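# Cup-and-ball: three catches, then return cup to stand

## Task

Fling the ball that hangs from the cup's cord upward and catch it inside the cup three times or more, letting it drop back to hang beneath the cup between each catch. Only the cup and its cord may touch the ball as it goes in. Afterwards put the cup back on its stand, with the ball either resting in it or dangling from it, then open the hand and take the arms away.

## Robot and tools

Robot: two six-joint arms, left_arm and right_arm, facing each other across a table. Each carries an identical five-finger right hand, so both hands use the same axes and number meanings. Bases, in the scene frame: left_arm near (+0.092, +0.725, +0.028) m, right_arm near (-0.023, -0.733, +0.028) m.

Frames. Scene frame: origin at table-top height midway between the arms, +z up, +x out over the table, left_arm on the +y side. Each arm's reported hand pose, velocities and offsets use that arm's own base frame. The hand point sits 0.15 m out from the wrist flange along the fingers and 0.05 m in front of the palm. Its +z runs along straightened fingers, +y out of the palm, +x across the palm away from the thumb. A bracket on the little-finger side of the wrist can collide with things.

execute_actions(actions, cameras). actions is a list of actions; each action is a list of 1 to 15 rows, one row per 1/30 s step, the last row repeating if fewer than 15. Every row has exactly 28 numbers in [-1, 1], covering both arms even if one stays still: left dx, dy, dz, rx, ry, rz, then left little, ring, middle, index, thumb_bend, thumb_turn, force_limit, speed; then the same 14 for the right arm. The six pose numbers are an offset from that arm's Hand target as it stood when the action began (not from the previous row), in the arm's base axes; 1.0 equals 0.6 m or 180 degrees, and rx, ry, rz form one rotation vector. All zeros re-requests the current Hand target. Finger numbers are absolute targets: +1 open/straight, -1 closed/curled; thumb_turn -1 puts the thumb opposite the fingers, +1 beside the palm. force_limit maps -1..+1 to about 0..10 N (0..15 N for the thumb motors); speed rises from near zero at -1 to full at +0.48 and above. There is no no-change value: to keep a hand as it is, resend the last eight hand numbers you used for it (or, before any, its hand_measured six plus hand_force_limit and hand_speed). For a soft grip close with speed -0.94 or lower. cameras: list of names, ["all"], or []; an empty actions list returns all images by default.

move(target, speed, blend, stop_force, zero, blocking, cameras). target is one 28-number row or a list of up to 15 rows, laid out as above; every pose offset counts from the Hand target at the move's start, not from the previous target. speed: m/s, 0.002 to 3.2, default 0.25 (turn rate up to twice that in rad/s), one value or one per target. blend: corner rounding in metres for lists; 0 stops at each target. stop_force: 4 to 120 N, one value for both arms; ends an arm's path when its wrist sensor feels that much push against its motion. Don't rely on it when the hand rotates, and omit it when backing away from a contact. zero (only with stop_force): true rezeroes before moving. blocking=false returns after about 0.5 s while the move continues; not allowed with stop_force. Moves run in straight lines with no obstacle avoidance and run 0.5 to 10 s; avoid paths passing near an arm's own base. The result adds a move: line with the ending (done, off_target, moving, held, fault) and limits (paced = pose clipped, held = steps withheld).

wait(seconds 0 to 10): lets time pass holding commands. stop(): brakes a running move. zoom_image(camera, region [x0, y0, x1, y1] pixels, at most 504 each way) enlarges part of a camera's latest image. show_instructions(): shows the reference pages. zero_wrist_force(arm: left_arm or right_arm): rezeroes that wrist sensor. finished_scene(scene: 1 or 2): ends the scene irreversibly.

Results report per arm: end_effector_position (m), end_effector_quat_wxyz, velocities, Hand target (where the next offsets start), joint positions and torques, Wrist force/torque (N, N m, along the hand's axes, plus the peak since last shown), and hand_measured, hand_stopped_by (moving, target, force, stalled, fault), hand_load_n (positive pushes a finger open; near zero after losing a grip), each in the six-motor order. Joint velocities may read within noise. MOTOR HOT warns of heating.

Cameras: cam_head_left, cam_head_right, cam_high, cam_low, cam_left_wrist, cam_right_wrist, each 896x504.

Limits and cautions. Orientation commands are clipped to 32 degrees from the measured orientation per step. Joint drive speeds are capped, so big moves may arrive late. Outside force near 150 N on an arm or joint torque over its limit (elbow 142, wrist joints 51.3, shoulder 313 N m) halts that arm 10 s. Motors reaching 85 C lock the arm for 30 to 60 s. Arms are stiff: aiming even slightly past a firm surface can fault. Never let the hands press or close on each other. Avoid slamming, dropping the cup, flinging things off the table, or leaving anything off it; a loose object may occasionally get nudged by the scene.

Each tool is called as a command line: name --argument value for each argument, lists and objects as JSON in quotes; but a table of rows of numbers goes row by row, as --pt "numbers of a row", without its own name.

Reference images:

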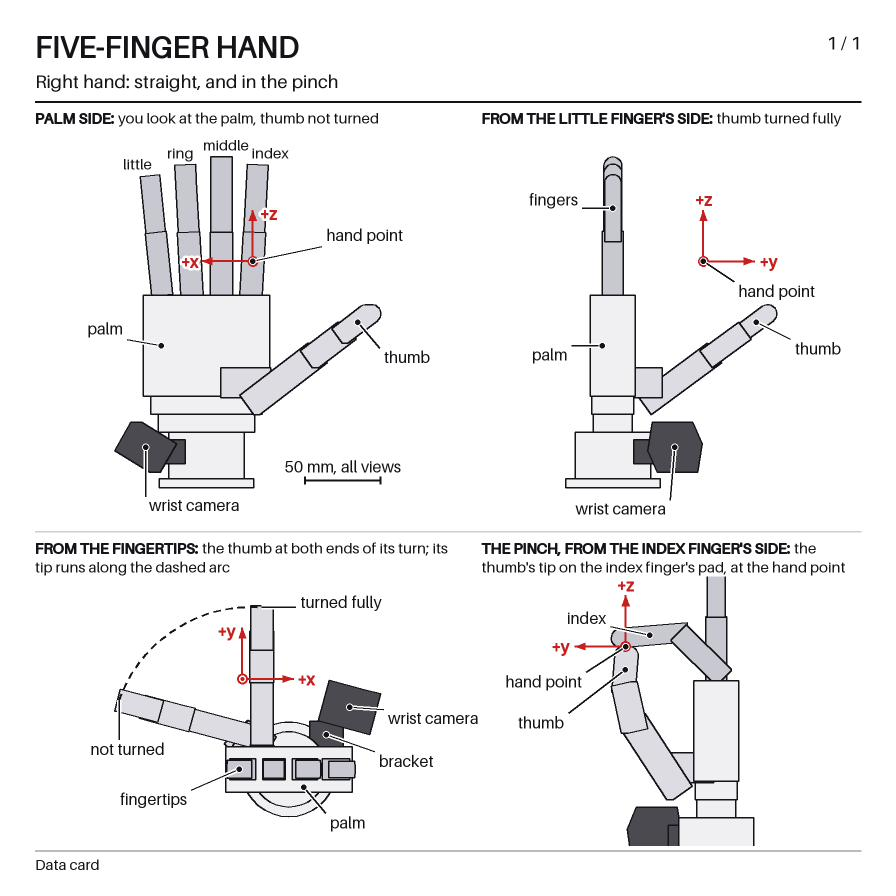

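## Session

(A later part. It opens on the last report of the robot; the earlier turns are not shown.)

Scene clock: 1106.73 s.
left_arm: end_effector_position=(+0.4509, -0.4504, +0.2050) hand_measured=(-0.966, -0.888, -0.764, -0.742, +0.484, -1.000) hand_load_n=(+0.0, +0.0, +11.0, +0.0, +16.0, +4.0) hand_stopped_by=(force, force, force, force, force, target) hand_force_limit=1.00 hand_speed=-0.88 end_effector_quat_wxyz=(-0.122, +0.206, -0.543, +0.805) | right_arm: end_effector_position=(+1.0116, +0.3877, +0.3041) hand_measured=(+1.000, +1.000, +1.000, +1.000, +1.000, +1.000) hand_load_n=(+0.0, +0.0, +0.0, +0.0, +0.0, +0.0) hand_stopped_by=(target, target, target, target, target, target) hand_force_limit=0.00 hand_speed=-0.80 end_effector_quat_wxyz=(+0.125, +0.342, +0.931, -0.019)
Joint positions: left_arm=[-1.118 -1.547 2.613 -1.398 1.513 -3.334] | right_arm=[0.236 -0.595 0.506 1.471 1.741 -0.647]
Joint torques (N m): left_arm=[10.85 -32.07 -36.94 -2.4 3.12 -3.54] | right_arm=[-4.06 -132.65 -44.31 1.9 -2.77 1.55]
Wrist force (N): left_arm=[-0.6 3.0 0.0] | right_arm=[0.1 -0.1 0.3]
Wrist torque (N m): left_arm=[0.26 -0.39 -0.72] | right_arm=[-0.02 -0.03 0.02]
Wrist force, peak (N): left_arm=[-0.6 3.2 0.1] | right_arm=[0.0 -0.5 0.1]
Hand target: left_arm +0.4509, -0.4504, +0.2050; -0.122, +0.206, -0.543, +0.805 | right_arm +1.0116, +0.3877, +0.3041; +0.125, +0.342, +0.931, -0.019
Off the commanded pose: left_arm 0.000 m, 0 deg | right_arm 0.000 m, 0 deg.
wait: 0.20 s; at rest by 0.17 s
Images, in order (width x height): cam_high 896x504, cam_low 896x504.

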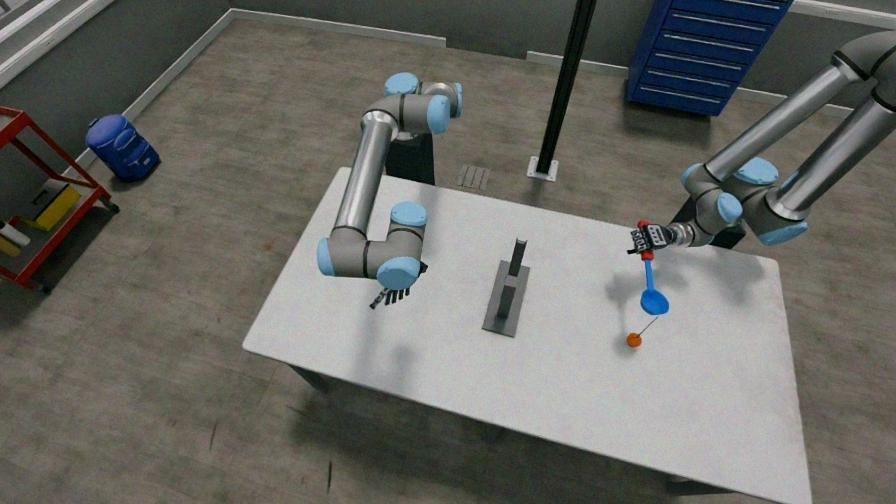

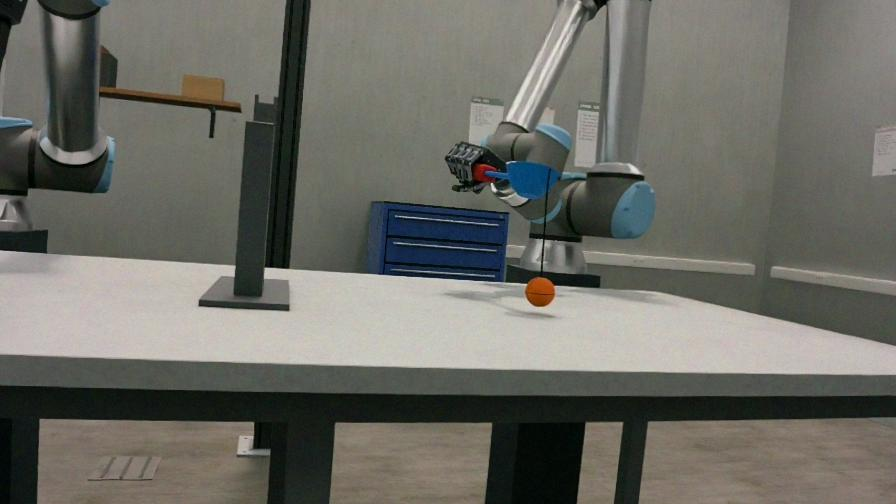

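move --target '[0,0,-0.0235,0,0,0,-0.98,-0.98,-0.98,-0.98,-0.98,-1,1,-0.88,0,0,0,0,0,0,1,1,1,1,1,1,0,-0.8]' --speed 0.006

wait --seconds 1.0

move --target '[0,0,0.016,0,0,0,-0.98,-0.98,-0.98,-0.98,-0.98,-1,1,-0.88,0,0,0,0,0,0,1,1,1,1,1,1,0,-0.8]' --speed 0.002 --cameras '["cam_low"]'

zoom_image --camera "cam_low" --region '[470, 120, 610, 320]'

wait --seconds 0.2 --cameras '["cam_low", "cam_high"]'

zoom_image --camera "cam_low" --region '[470, 120, 610, 320]'

zoom_image --camera "cam_high" --region '[600, 220, 740, 360]'

wait --seconds 0.2 --cameras '["cam_low", "cam_high"]'

zoom_image --camera "cam_low" --region '[470, 120, 610, 320]'

zoom_image --camera "cam_high" --region '[600, 220, 740, 360]'

Scene clock: 1128.53 s.
left_arm: end_effector_position=(+0.4509, -0.4504, +0.1909) hand_measured=(-0.966, -0.888, -0.764, -0.742, +0.484, -1.000) hand_load_n=(+0.0, +0.0, +11.0, +0.0, +15.5, +4.0) hand_stopped_by=(force, force, force, force, force, target) hand_force_limit=1.00 hand_speed=-0.88 end_effector_quat_wxyz=(-0.122, +0.206, -0.543, +0.805) | right_arm: end_effector_position=(+1.0116, +0.3877, +0.3041) hand_measured=(+1.000, +1.000, +1.000, +1.000, +1.000, +1.000) hand_load_n=(+0.0, +0.0, +0.0, +0.0, -0.5, +0.0) hand_stopped_by=(target, target, target, target, target, target) hand_force_limit=0.00 hand_speed=-0.80 end_effector_quat_wxyz=(+0.125, +0.342, +0.931, -0.019)
Joint positions: left_arm=[-1.118 -1.507 2.622 -1.447 1.513 -3.334] | right_arm=[0.236 -0.595 0.506 1.471 1.741 -0.647]
Joint torques (N m): left_arm=[4.08 -16.41 -10.25 -6.93 0.29 -3.26] | right_arm=[-3.15 -132.86 -44.24 2 -2.71 1.55]
Wrist force (N): left_arm=[-0.8 2.7 0.0] | right_arm=[0.0 -0.2 0.4]
Wrist torque (N m): left_arm=[0.32 -0.31 -0.64] | right_arm=[-0.04 -0.02 0.01]
Wrist force, peak (N): left_arm=[-0.7 3.5 0.1] | right_arm=[-0.4 0.1 0.7]
Hand target: left_arm +0.4509, -0.4504, +0.1909; -0.122, +0.206, -0.543, +0.805 | right_arm +1.0116, +0.3877, +0.3041; +0.125, +0.342, +0.931, -0.019
Off the commanded pose: left_arm 0.000 m, 0 deg | right_arm 0.000 m, 0 deg.
move: done

Scene clock: 1129.53 s.
left_arm: end_effector_position=(+0.4509, -0.4504, +0.1909) hand_measured=(-0.966, -0.888, -0.764, -0.742, +0.484, -1.000) hand_load_n=(+0.0, +0.0, +11.0, +0.0, +16.0, +4.0) hand_stopped_by=(force, force, force, force, force, target) hand_force_limit=1.00 hand_speed=-0.88 end_effector_quat_wxyz=(-0.122, +0.206, -0.543, +0.805) | right_arm: end_effector_position=(+1.0116, +0.3877, +0.3041) hand_measured=(+1.000, +1.000, +1.000, +1.000, +1.000, +1.000) hand_load_n=(+0.5, +0.0, +0.0, +0.0, +0.0, +0.0) hand_stopped_by=(target, target, target, target, target, target) hand_force_limit=0.00 hand_speed=-0.80 end_effector_quat_wxyz=(+0.125, +0.342, +0.931, -0.019)
Joint positions: left_arm=[-1.118 -1.507 2.622 -1.447 1.513 -3.334] | right_arm=[0.236 -0.595 0.506 1.471 1.741 -0.647]
Joint torques (N m): left_arm=[5.52 -16.03 -10.06 -6.59 -0.02 -2.91] | right_arm=[-3.45 -132.75 -43.82 1.95 -2.68 1.49]
Wrist force (N): left_arm=[-0.8 2.9 0.1] | right_arm=[-0.2 0.1 0.1]
Wrist torque (N m): left_arm=[0.35 -0.33 -0.63] | right_arm=[0.03 0.02 0.02]
Wrist force, peak (N): left_arm=[-0.7 3.2 -0.1] | right_arm=[-0.3 -0.2 0.6]
Hand target: left_arm +0.4509, -0.4504, +0.1909; -0.122, +0.206, -0.543, +0.805 | right_arm +1.0116, +0.3877, +0.3041; +0.125, +0.342, +0.931, -0.019
Off the commanded pose: left_arm 0.000 m, 0 deg | right_arm 0.000 m, 0 deg.
wait: 1.00 s; at rest by 0.17 s

Scene clock: 1134.57 s.
left_arm: end_effector_position=(+0.4509, -0.4504, +0.2005) hand_measured=(-0.966, -0.888, -0.764, -0.742, +0.484, -1.000) hand_load_n=(+0.0, +0.0, +11.0, +0.0, +16.0, +4.0) hand_stopped_by=(force, force, force, force, force, target) hand_force_limit=1.00 hand_speed=-0.88 end_effector_quat_wxyz=(-0.122, +0.206, -0.543, +0.805) | right_arm: end_effector_position=(+1.0116, +0.3877, +0.3041) hand_measured=(+1.000, +1.000, +1.000, +1.000, +1.000, +1.000) hand_load_n=(+0.0, +0.0, +0.0, +0.0, +0.0, +0.0) hand_stopped_by=(target, target, target, target, target, target) hand_force_limit=0.00 hand_speed=-0.80 end_effector_quat_wxyz=(+0.125, +0.342, +0.931, -0.019)
Joint positions: left_arm=[-1.118 -1.535 2.616 -1.414 1.513 -3.334] | right_arm=[0.236 -0.595 0.506 1.471 1.741 -0.647]
Joint torques (N m): left_arm=[5.43 -33.37 -37.83 -2.17 0.11 -2.26] | right_arm=[-3.7 -132.48 -44.55 1.77 -2.81 1.71]
Wrist force (N): left_arm=[-0.5 3.2 0.1] | right_arm=[-0.2 0.1 0.2]
Wrist torque (N m): left_arm=[0.29 -0.41 -0.71] | right_arm=[0.03 0.02 0.01]
Wrist force, peak (N): left_arm=[-0.8 3.4 -0.2] | right_arm=[-0.5 -0.1 0.4]
Hand target: left_arm +0.4509, -0.4504, +0.2005; -0.122, +0.206, -0.543, +0.805 | right_arm +1.0116, +0.3877, +0.3041; +0.125, +0.342, +0.931, -0.019
Off the commanded pose: left_arm 0.000 m, 0 deg | right_arm 0.000 m, 0 deg.
move: done
Images, in order (width x height): cam_low 896x504.

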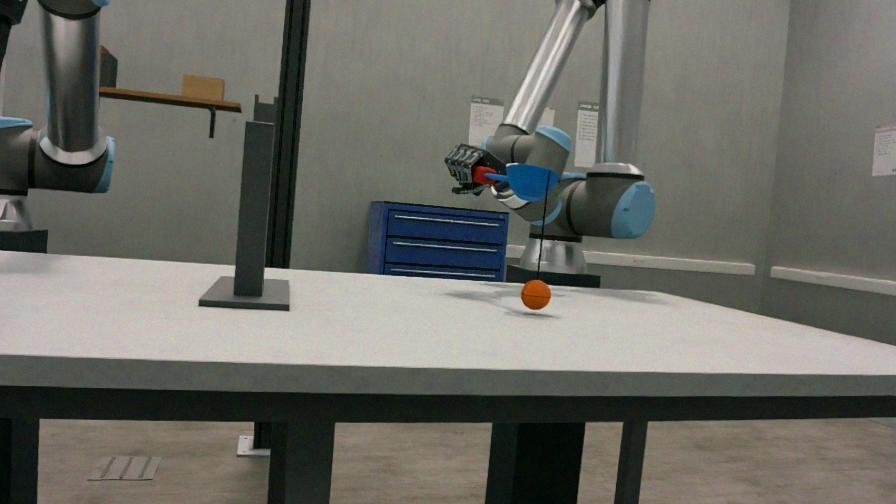

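Scaled by 2.520.

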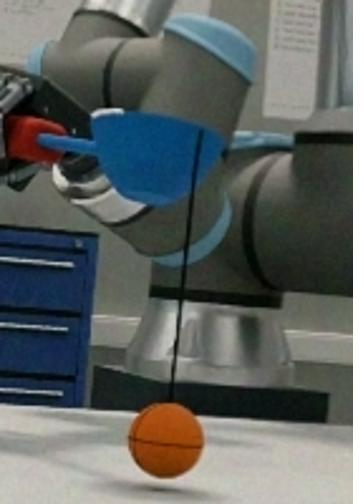

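Scene clock: 1134.77 s.
left_arm: end_effector_position=(+0.4509, -0.4504, +0.2005) hand_measured=(-0.966, -0.888, -0.764, -0.742, +0.484, -1.000) hand_load_n=(+0.0, +0.0, +11.0, +0.0, +16.0, +4.0) hand_stopped_by=(force, force, force, force, force, target) hand_force_limit=1.00 hand_speed=-0.88 end_effector_quat_wxyz=(-0.122, +0.206, -0.543, +0.805) | right_arm: end_effector_position=(+1.0116, +0.3877, +0.3041) hand_measured=(+1.000, +1.000, +1.000, +1.000, +1.000, +1.000) hand_load_n=(+0.0, +0.0, +0.0, +0.0, +0.0, +0.0) hand_stopped_by=(target, target, target, target, target, target) hand_force_limit=0.00 hand_speed=-0.80 end_effector_quat_wxyz=(+0.125, +0.342, +0.931, -0.019)
Joint positions: left_arm=[-1.118 -1.535 2.616 -1.414 1.513 -3.334] | right_arm=[0.236 -0.595 0.506 1.471 1.741 -0.647]
Joint torques (N m): left_arm=[2.85 -35.09 -36.78 -2.16 0.21 -2.29] | right_arm=[-3.23 -133.2 -44.24 2 -2.67 1.55]
Wrist force (N): left_arm=[-0.6 3.1 0.0] | right_arm=[-0.2 0.1 0.4]
Wrist torque (N m): left_arm=[0.27 -0.40 -0.72] | right_arm=[0.01 0.01 0.01]
Wrist force, peak (N): left_arm=[-0.6 3.3 0.1] | right_arm=[-0.4 0.1 0.3]
Hand target: left_arm +0.4509, -0.4504, +0.2005; -0.122, +0.206, -0.543, +0.805 | right_arm +1.0116, +0.3877, +0.3041; +0.125, +0.342, +0.931, -0.019
Off the commanded pose: left_arm 0.000 m, 0 deg | right_arm 0.000 m, 0 deg.
wait: 0.20 s; at rest by 0.17 s
Images, in order (width x height): cam_high 896x504, cam_low 896x504.

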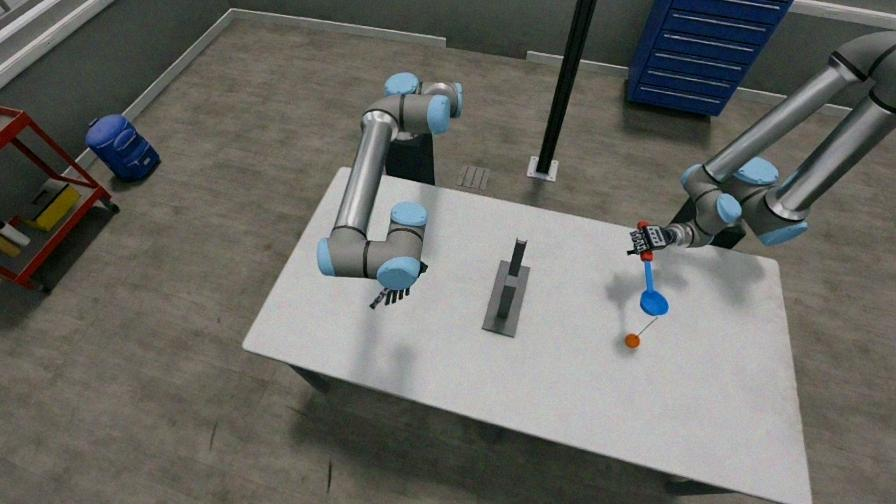

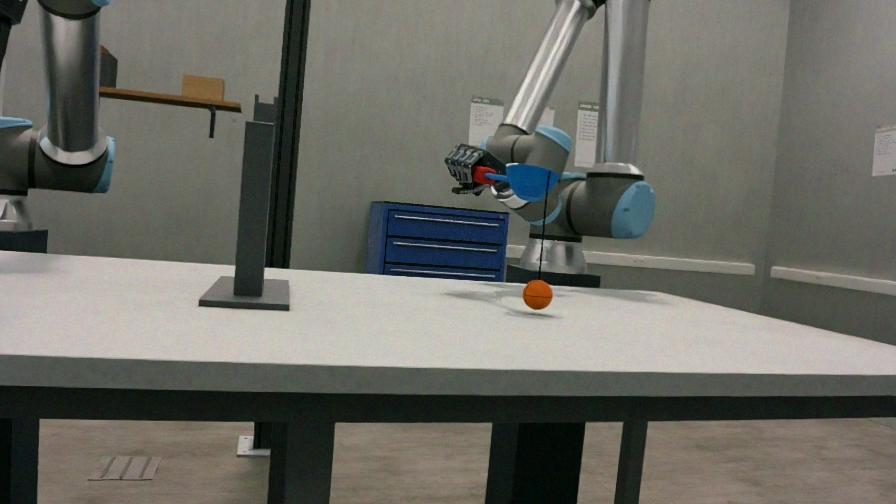

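Scaled by 2.520.

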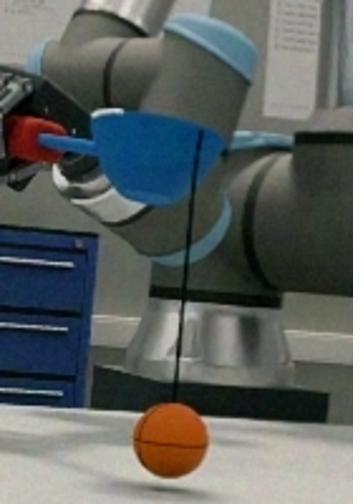

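Scaled by 3.600.

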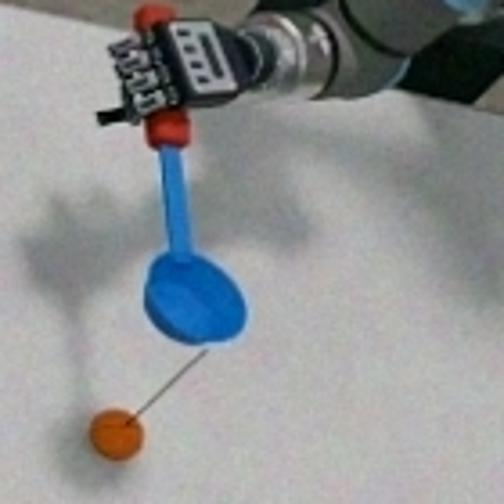

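Scene clock: 1134.97 s.
left_arm: end_effector_position=(+0.4509, -0.4504, +0.2005) hand_measured=(-0.966, -0.888, -0.764, -0.742, +0.484, -1.000) hand_load_n=(+0.0, +0.0, +11.0, +0.0, +16.0, +4.0) hand_stopped_by=(force, force, force, force, force, target) hand_force_limit=1.00 hand_speed=-0.88 end_effector_quat_wxyz=(-0.122, +0.206, -0.543, +0.805) | right_arm: end_effector_position=(+1.0116, +0.3877, +0.3041) hand_measured=(+1.000, +1.000, +1.000, +1.000, +1.000, +1.000) hand_load_n=(+0.0, +0.0, +0.0, +0.0, +0.0, +0.0) hand_stopped_by=(target, target, target, target, target, target) hand_force_limit=0.00 hand_speed=-0.80 end_effector_quat_wxyz=(+0.125, +0.342, +0.931, -0.019)
Joint positions: left_arm=[-1.118 -1.535 2.616 -1.413 1.513 -3.334] | right_arm=[0.236 -0.595 0.506 1.471 1.741 -0.647]
Joint torques (N m): left_arm=[4.41 -33.66 -37.28 -2.02 -0.05 -2.17] | right_arm=[-3.61 -134.08 -44.6 1.95 -2.72 1.54]
Wrist force (N): left_arm=[-0.7 3.1 0.1] | right_arm=[-0.3 0.0 0.5]
Wrist torque (N m): left_arm=[0.28 -0.38 -0.72] | right_arm=[-0.01 0.02 0.01]
Wrist force, peak (N): left_arm=[-0.5 3.3 0.0] | right_arm=[-0.2 0.1 0.5]
Hand target: left_arm +0.4509, -0.4504, +0.2005; -0.122, +0.206, -0.543, +0.805 | right_arm +1.0116, +0.3877, +0.3041; +0.125, +0.342, +0.931, -0.019
Off the commanded pose: left_arm 0.000 m, 0 deg | right_arm 0.000 m, 0 deg.
wait: 0.20 s; at rest by 0.17 s
Images, in order (width x height): cam_high 896x504, cam_low 896x504.

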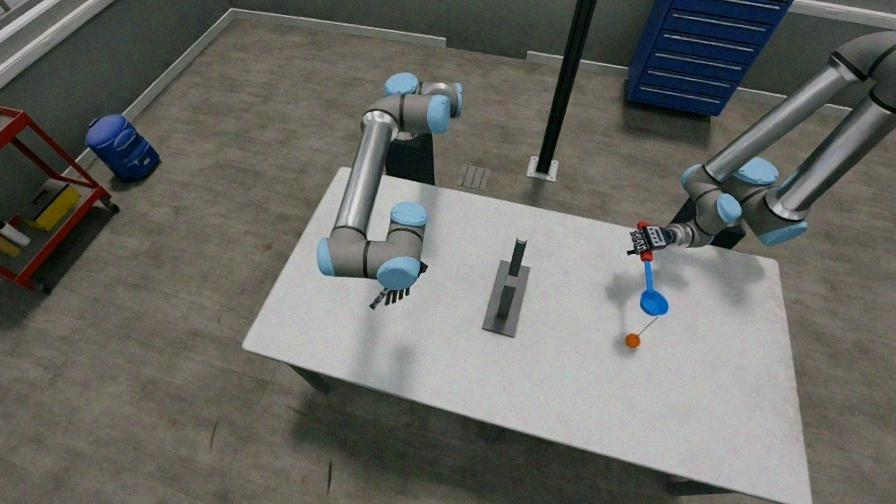

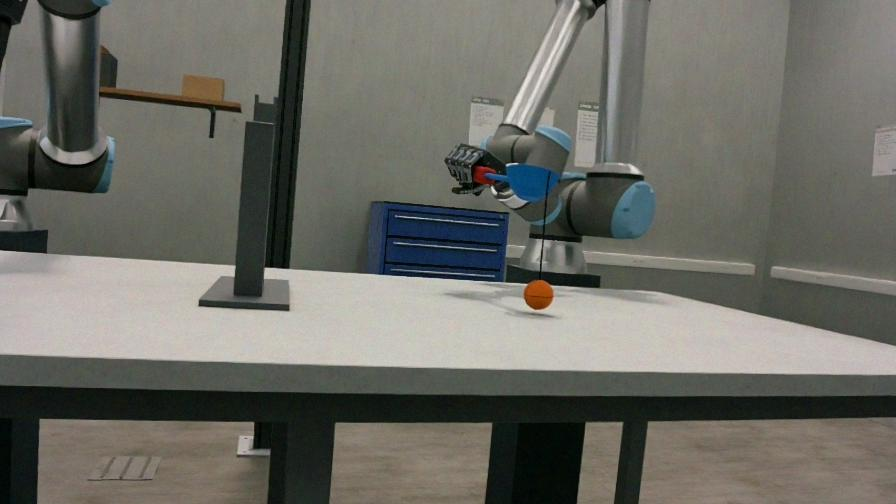

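Scaled by 2.520.

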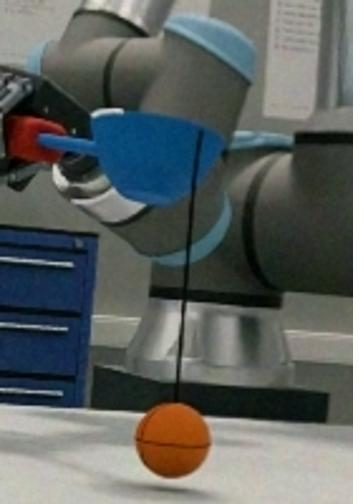

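Scaled by 3.600.

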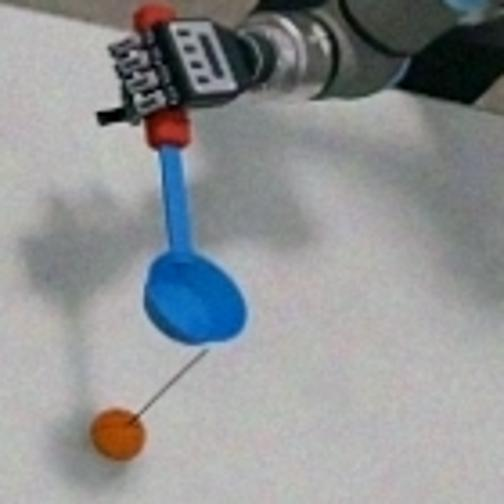

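move --target '[0,0,-0.0225,0,0,0,-0.98,-0.98,-0.98,-0.98,-0.98,-1,1,-0.88,0,0,0,0,0,0,1,1,1,1,1,1,0,-0.8]' --speed 0.006

wait --seconds 0.6

move --target '[0,0,0.0205,0,0,0,-0.98,-0.98,-0.98,-0.98,-0.98,-1,1,-0.88,0,0,0,0,0,0,1,1,1,1,1,1,0,-0.8]' --speed 0.002 --cameras '["cam_low"]'

zoom_image --camera "cam_low" --region '[470, 120, 610, 320]'

wait --seconds 0.2 --cameras '["cam_low"]'

zoom_image --camera "cam_low" --region '[470, 120, 610, 320]'

wait --seconds 0.2 --cameras '["cam_low", "cam_high"]'

zoom_image --camera "cam_low" --region '[470, 120, 610, 320]'

zoom_image --camera "cam_high" --region '[600, 220, 740, 360]'

Scene clock: 1163.37 s.
left_arm: end_effector_position=(+0.4509, -0.4504, +0.1870) hand_measured=(-0.966, -0.888, -0.764, -0.742, +0.484, -1.000) hand_load_n=(+0.0, +0.0, +11.0, +0.0, +16.0, +4.0) hand_stopped_by=(force, force, force, force, force, target) hand_force_limit=1.00 hand_speed=-0.88 end_effector_quat_wxyz=(-0.122, +0.206, -0.543, +0.805) | right_arm: end_effector_position=(+1.0116, +0.3877, +0.3041) hand_measured=(+1.000, +1.000, +1.000, +1.000, +1.000, +1.000) hand_load_n=(+0.0, +0.0, +0.0, +0.0, +0.0, +0.0) hand_stopped_by=(target, target, target, target, target, target) hand_force_limit=0.00 hand_speed=-0.80 end_effector_quat_wxyz=(+0.125, +0.342, +0.931, -0.019)
Joint positions: left_arm=[-1.118 -1.495 2.624 -1.461 1.513 -3.334] | right_arm=[0.236 -0.595 0.506 1.471 1.741 -0.647]
Joint torques (N m): left_arm=[-2.31 -9.03 -9.96 -6.63 0.4 1.38] | right_arm=[-2.94 -132.55 -44.54 2.05 -2.63 1.65]
Wrist force (N): left_arm=[-0.9 3.0 0.0] | right_arm=[0.0 0.0 0.2]
Wrist torque (N m): left_arm=[0.38 -0.30 -0.64] | right_arm=[0.01 -0.02 0.02]
Wrist force, peak (N): left_arm=[-0.8 3.5 0.1] | right_arm=[-0.3 0.3 0.6]
Hand target: left_arm +0.4509, -0.4504, +0.1870; -0.122, +0.206, -0.543, +0.805 | right_arm +1.0116, +0.3877, +0.3041; +0.125, +0.342, +0.931, -0.019
Off the commanded pose: left_arm 0.000 m, 0 deg | right_arm 0.000 m, 0 deg.
move: done

Scene clock: 1163.97 s.
left_arm: end_effector_position=(+0.4509, -0.4504, +0.1870) hand_measured=(-0.966, -0.888, -0.764, -0.742, +0.484, -1.000) hand_load_n=(+0.0, +0.0, +11.0, +0.0, +16.0, +4.0) hand_stopped_by=(force, force, force, force, force, target) hand_force_limit=1.00 hand_speed=-0.88 end_effector_quat_wxyz=(-0.122, +0.206, -0.543, +0.805) | right_arm: end_effector_position=(+1.0116, +0.3877, +0.3041) hand_measured=(+1.000, +1.000, +1.000, +1.000, +1.000, +1.000) hand_load_n=(+0.0, +0.0, +0.0, +0.0, +0.0, +0.0) hand_stopped_by=(target, target, target, target, target, target) hand_force_limit=0.00 hand_speed=-0.80 end_effector_quat_wxyz=(+0.125, +0.342, +0.931, -0.019)
Joint positions: left_arm=[-1.118 -1.495 2.624 -1.461 1.513 -3.334] | right_arm=[0.236 -0.595 0.506 1.471 1.741 -0.647]
Joint torques (N m): left_arm=[-4.49 -14.45 -10.13 -6.35 0.62 1.35] | right_arm=[-3.8 -132.33 -44.33 1.95 -2.76 1.5]
Wrist force (N): left_arm=[-0.9 2.8 0.0] | right_arm=[-0.4 0.0 0.2]
Wrist torque (N m): left_arm=[0.35 -0.30 -0.63] | right_arm=[0.01 0.05 0.00]
Wrist force, peak (N): left_arm=[-1.1 3.4 0.0] | right_arm=[-0.3 -0.4 0.7]
Hand target: left_arm +0.4509, -0.4504, +0.1870; -0.122, +0.206, -0.543, +0.805 | right_arm +1.0116, +0.3877, +0.3041; +0.125, +0.342, +0.931, -0.019
Off the commanded pose: left_arm 0.000 m, 0 deg | right_arm 0.000 m, 0 deg.
wait: 0.60 s; at rest by 0.17 s

Scene clock: 1170.33 s.
left_arm: end_effector_position=(+0.4509, -0.4504, +0.1993) hand_measured=(-0.966, -0.888, -0.764, -0.742, +0.484, -1.000) hand_load_n=(+0.0, -0.5, +11.0, +0.0, +16.0, +3.5) hand_stopped_by=(force, force, force, force, force, target) hand_force_limit=1.00 hand_speed=-0.88 end_effector_quat_wxyz=(-0.122, +0.206, -0.543, +0.805) | right_arm: end_effector_position=(+1.0116, +0.3877, +0.3041) hand_measured=(+1.000, +1.000, +1.000, +1.000, +1.000, +1.000) hand_load_n=(+0.0, +0.0, +0.0, +0.0, +0.0, +0.0) hand_stopped_by=(target, target, target, target, target, target) hand_force_limit=0.00 hand_speed=-0.80 end_effector_quat_wxyz=(+0.125, +0.342, +0.931, -0.019)
Joint positions: left_arm=[-1.118 -1.531 2.617 -1.418 1.513 -3.334] | right_arm=[0.236 -0.595 0.506 1.471 1.741 -0.647]
Joint torques (N m): left_arm=[-5.1 -32.36 -36.68 -2.24 2.93 1.44] | right_arm=[-3.05 -133.76 -44.87 2.11 -2.63 1.36]
Wrist force (N): left_arm=[-0.6 3.1 -0.1] | right_arm=[0.1 0.0 0.5]
Wrist torque (N m): left_arm=[0.28 -0.40 -0.72] | right_arm=[-0.02 -0.04 0.03]
Wrist force, peak (N): left_arm=[-0.7 3.6 0.1] | right_arm=[-0.4 -0.2 0.7]
Hand target: left_arm +0.4509, -0.4504, +0.1993; -0.122, +0.206, -0.543, +0.805 | right_arm +1.0116, +0.3877, +0.3041; +0.125, +0.342, +0.931, -0.019
Off the commanded pose: left_arm 0.000 m, 0 deg | right_arm 0.000 m, 0 deg.
move: done
Images, in order (width x height): cam_low 896x504.

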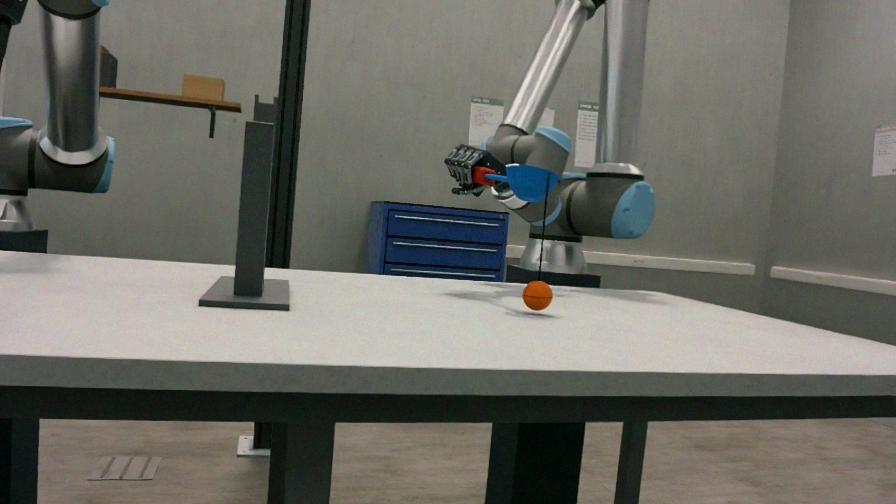

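Scaled by 2.520.

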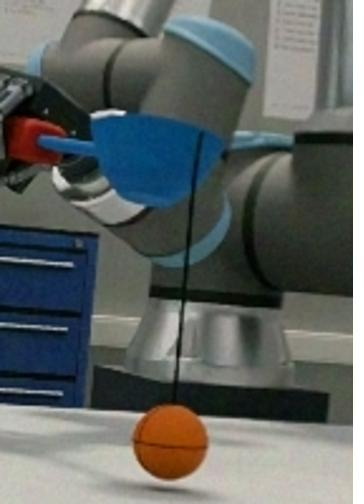

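Scene clock: 1170.53 s.
left_arm: end_effector_position=(+0.4509, -0.4504, +0.1993) hand_measured=(-0.966, -0.888, -0.764, -0.742, +0.484, -1.000) hand_load_n=(+0.0, +0.0, +11.0, +0.0, +16.0, +4.0) hand_stopped_by=(force, force, force, force, force, target) hand_force_limit=1.00 hand_speed=-0.88 end_effector_quat_wxyz=(-0.122, +0.206, -0.543, +0.805) | right_arm: end_effector_position=(+1.0116, +0.3877, +0.3041) hand_measured=(+1.000, +1.000, +1.000, +1.000, +1.000, +1.000) hand_load_n=(+0.0, +0.0, +0.0, +0.0, +0.0, +0.0) hand_stopped_by=(target, target, target, target, target, target) hand_force_limit=0.00 hand_speed=-0.80 end_effector_quat_wxyz=(+0.125, +0.342, +0.931, -0.019)
Joint positions: left_arm=[-1.118 -1.531 2.617 -1.418 1.513 -3.334] | right_arm=[0.236 -0.595 0.506 1.471 1.741 -0.647]
Joint torques (N m): left_arm=[-6.64 -32.16 -35.62 -2.1 2.86 1.66] | right_arm=[-2.75 -132.22 -44.61 1.9 -2.64 1.43]
Wrist force (N): left_arm=[-0.6 3.0 0.2] | right_arm=[-0.2 -0.1 0.4]
Wrist torque (N m): left_arm=[0.25 -0.41 -0.72] | right_arm=[-0.01 0.02 0.00]
Wrist force, peak (N): left_arm=[-0.7 3.2 -0.2] | right_arm=[-0.2 0.1 0.4]
Hand target: left_arm +0.4509, -0.4504, +0.1993; -0.122, +0.206, -0.543, +0.805 | right_arm +1.0116, +0.3877, +0.3041; +0.125, +0.342, +0.931, -0.019
Off the commanded pose: left_arm 0.000 m, 0 deg | right_arm 0.000 m, 0 deg.
wait: 0.20 s; at rest by 0.17 s
Images, in order (width x height): cam_low 896x504.

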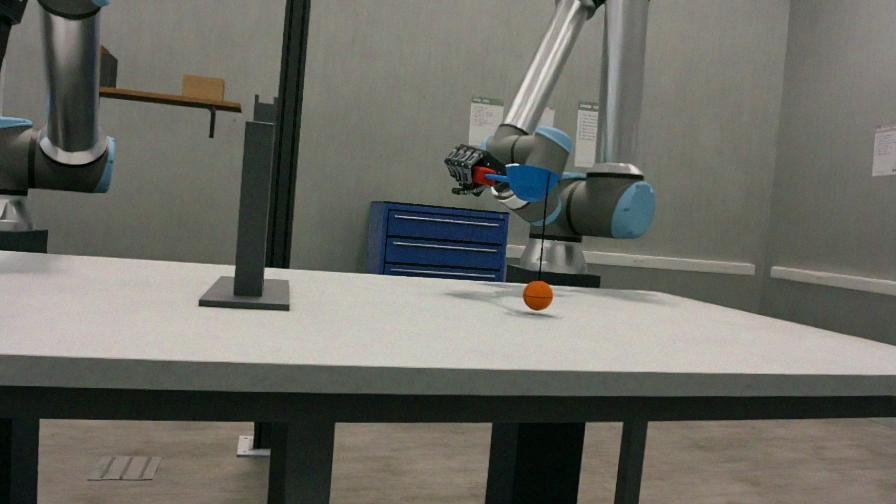

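Scaled by 2.520.

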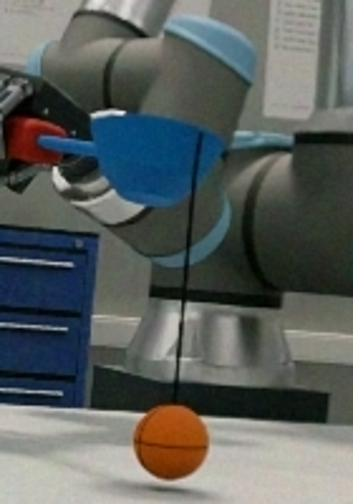

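Scene clock: 1170.73 s.
left_arm: end_effector_position=(+0.4509, -0.4504, +0.1993) hand_measured=(-0.966, -0.888, -0.764, -0.742, +0.484, -1.000) hand_load_n=(+0.0, +0.0, +11.0, +0.0, +15.5, +4.0) hand_stopped_by=(force, force, force, force, force, target) hand_force_limit=1.00 hand_speed=-0.88 end_effector_quat_wxyz=(-0.122, +0.206, -0.543, +0.805) | right_arm: end_effector_position=(+1.0116, +0.3877, +0.3041) hand_measured=(+1.000, +1.000, +1.000, +1.000, +1.000, +1.000) hand_load_n=(+0.0, +0.0, +0.0, +0.0, +0.0, +0.5) hand_stopped_by=(target, target, target, target, target, target) hand_force_limit=0.00 hand_speed=-0.80 end_effector_quat_wxyz=(+0.125, +0.342, +0.931, -0.019)
Joint positions: left_arm=[-1.118 -1.531 2.617 -1.418 1.513 -3.334] | right_arm=[0.236 -0.595 0.506 1.471 1.741 -0.647]
Joint torques (N m): left_arm=[-5.07 -34.67 -36.54 -2.09 2.87 1.55] | right_arm=[-3.55 -132.74 -44.45 1.95 -2.55 1.7]
Wrist force (N): left_arm=[-0.7 3.2 0.1] | right_arm=[0.1 -0.2 0.2]
Wrist torque (N m): left_arm=[0.28 -0.39 -0.72] | right_arm=[-0.02 -0.03 0.02]
Wrist force, peak (N): left_arm=[-0.4 3.3 0.0] | right_arm=[0.0 0.1 0.6]
Hand target: left_arm +0.4509, -0.4504, +0.1993; -0.122, +0.206, -0.543, +0.805 | right_arm +1.0116, +0.3877, +0.3041; +0.125, +0.342, +0.931, -0.019
Off the commanded pose: left_arm 0.000 m, 0 deg | right_arm 0.000 m, 0 deg.
wait: 0.20 s; at rest by 0.17 s
Images, in order (width x height): cam_high 896x504, cam_low 896x504.

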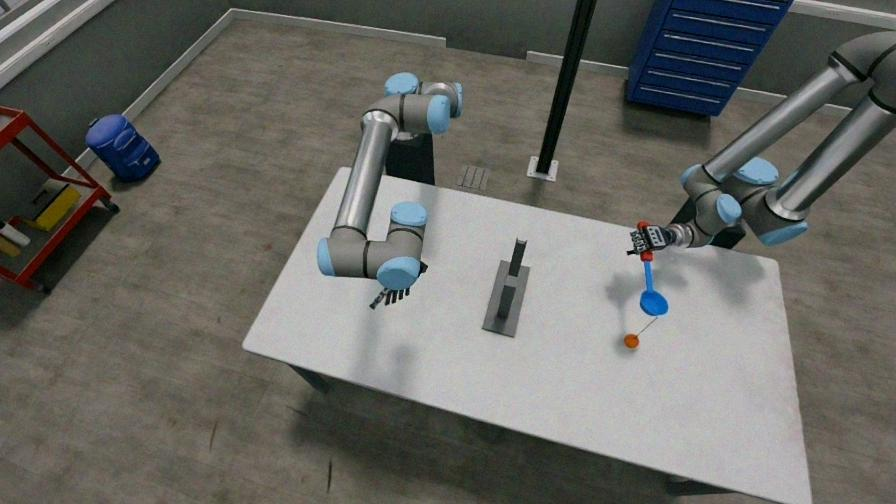

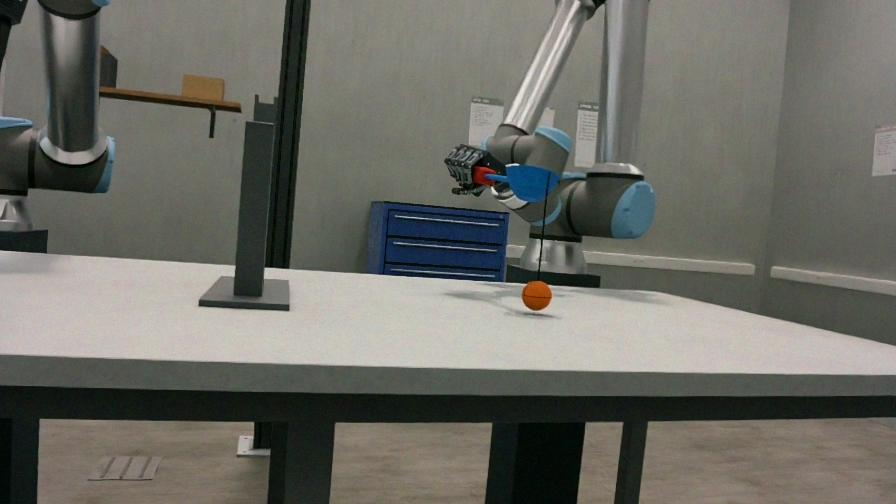

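Scaled by 2.520.

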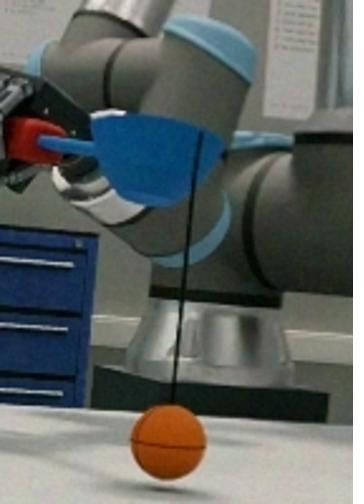

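Scaled by 3.600.

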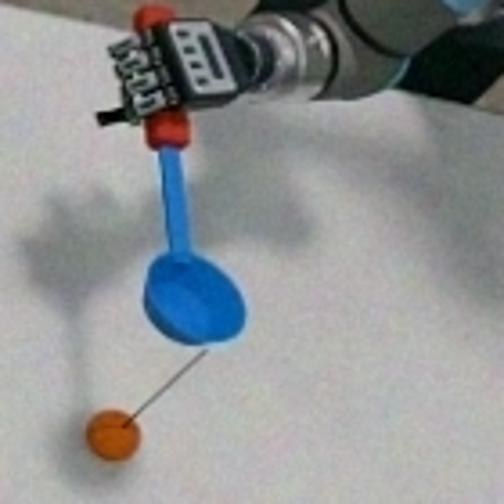

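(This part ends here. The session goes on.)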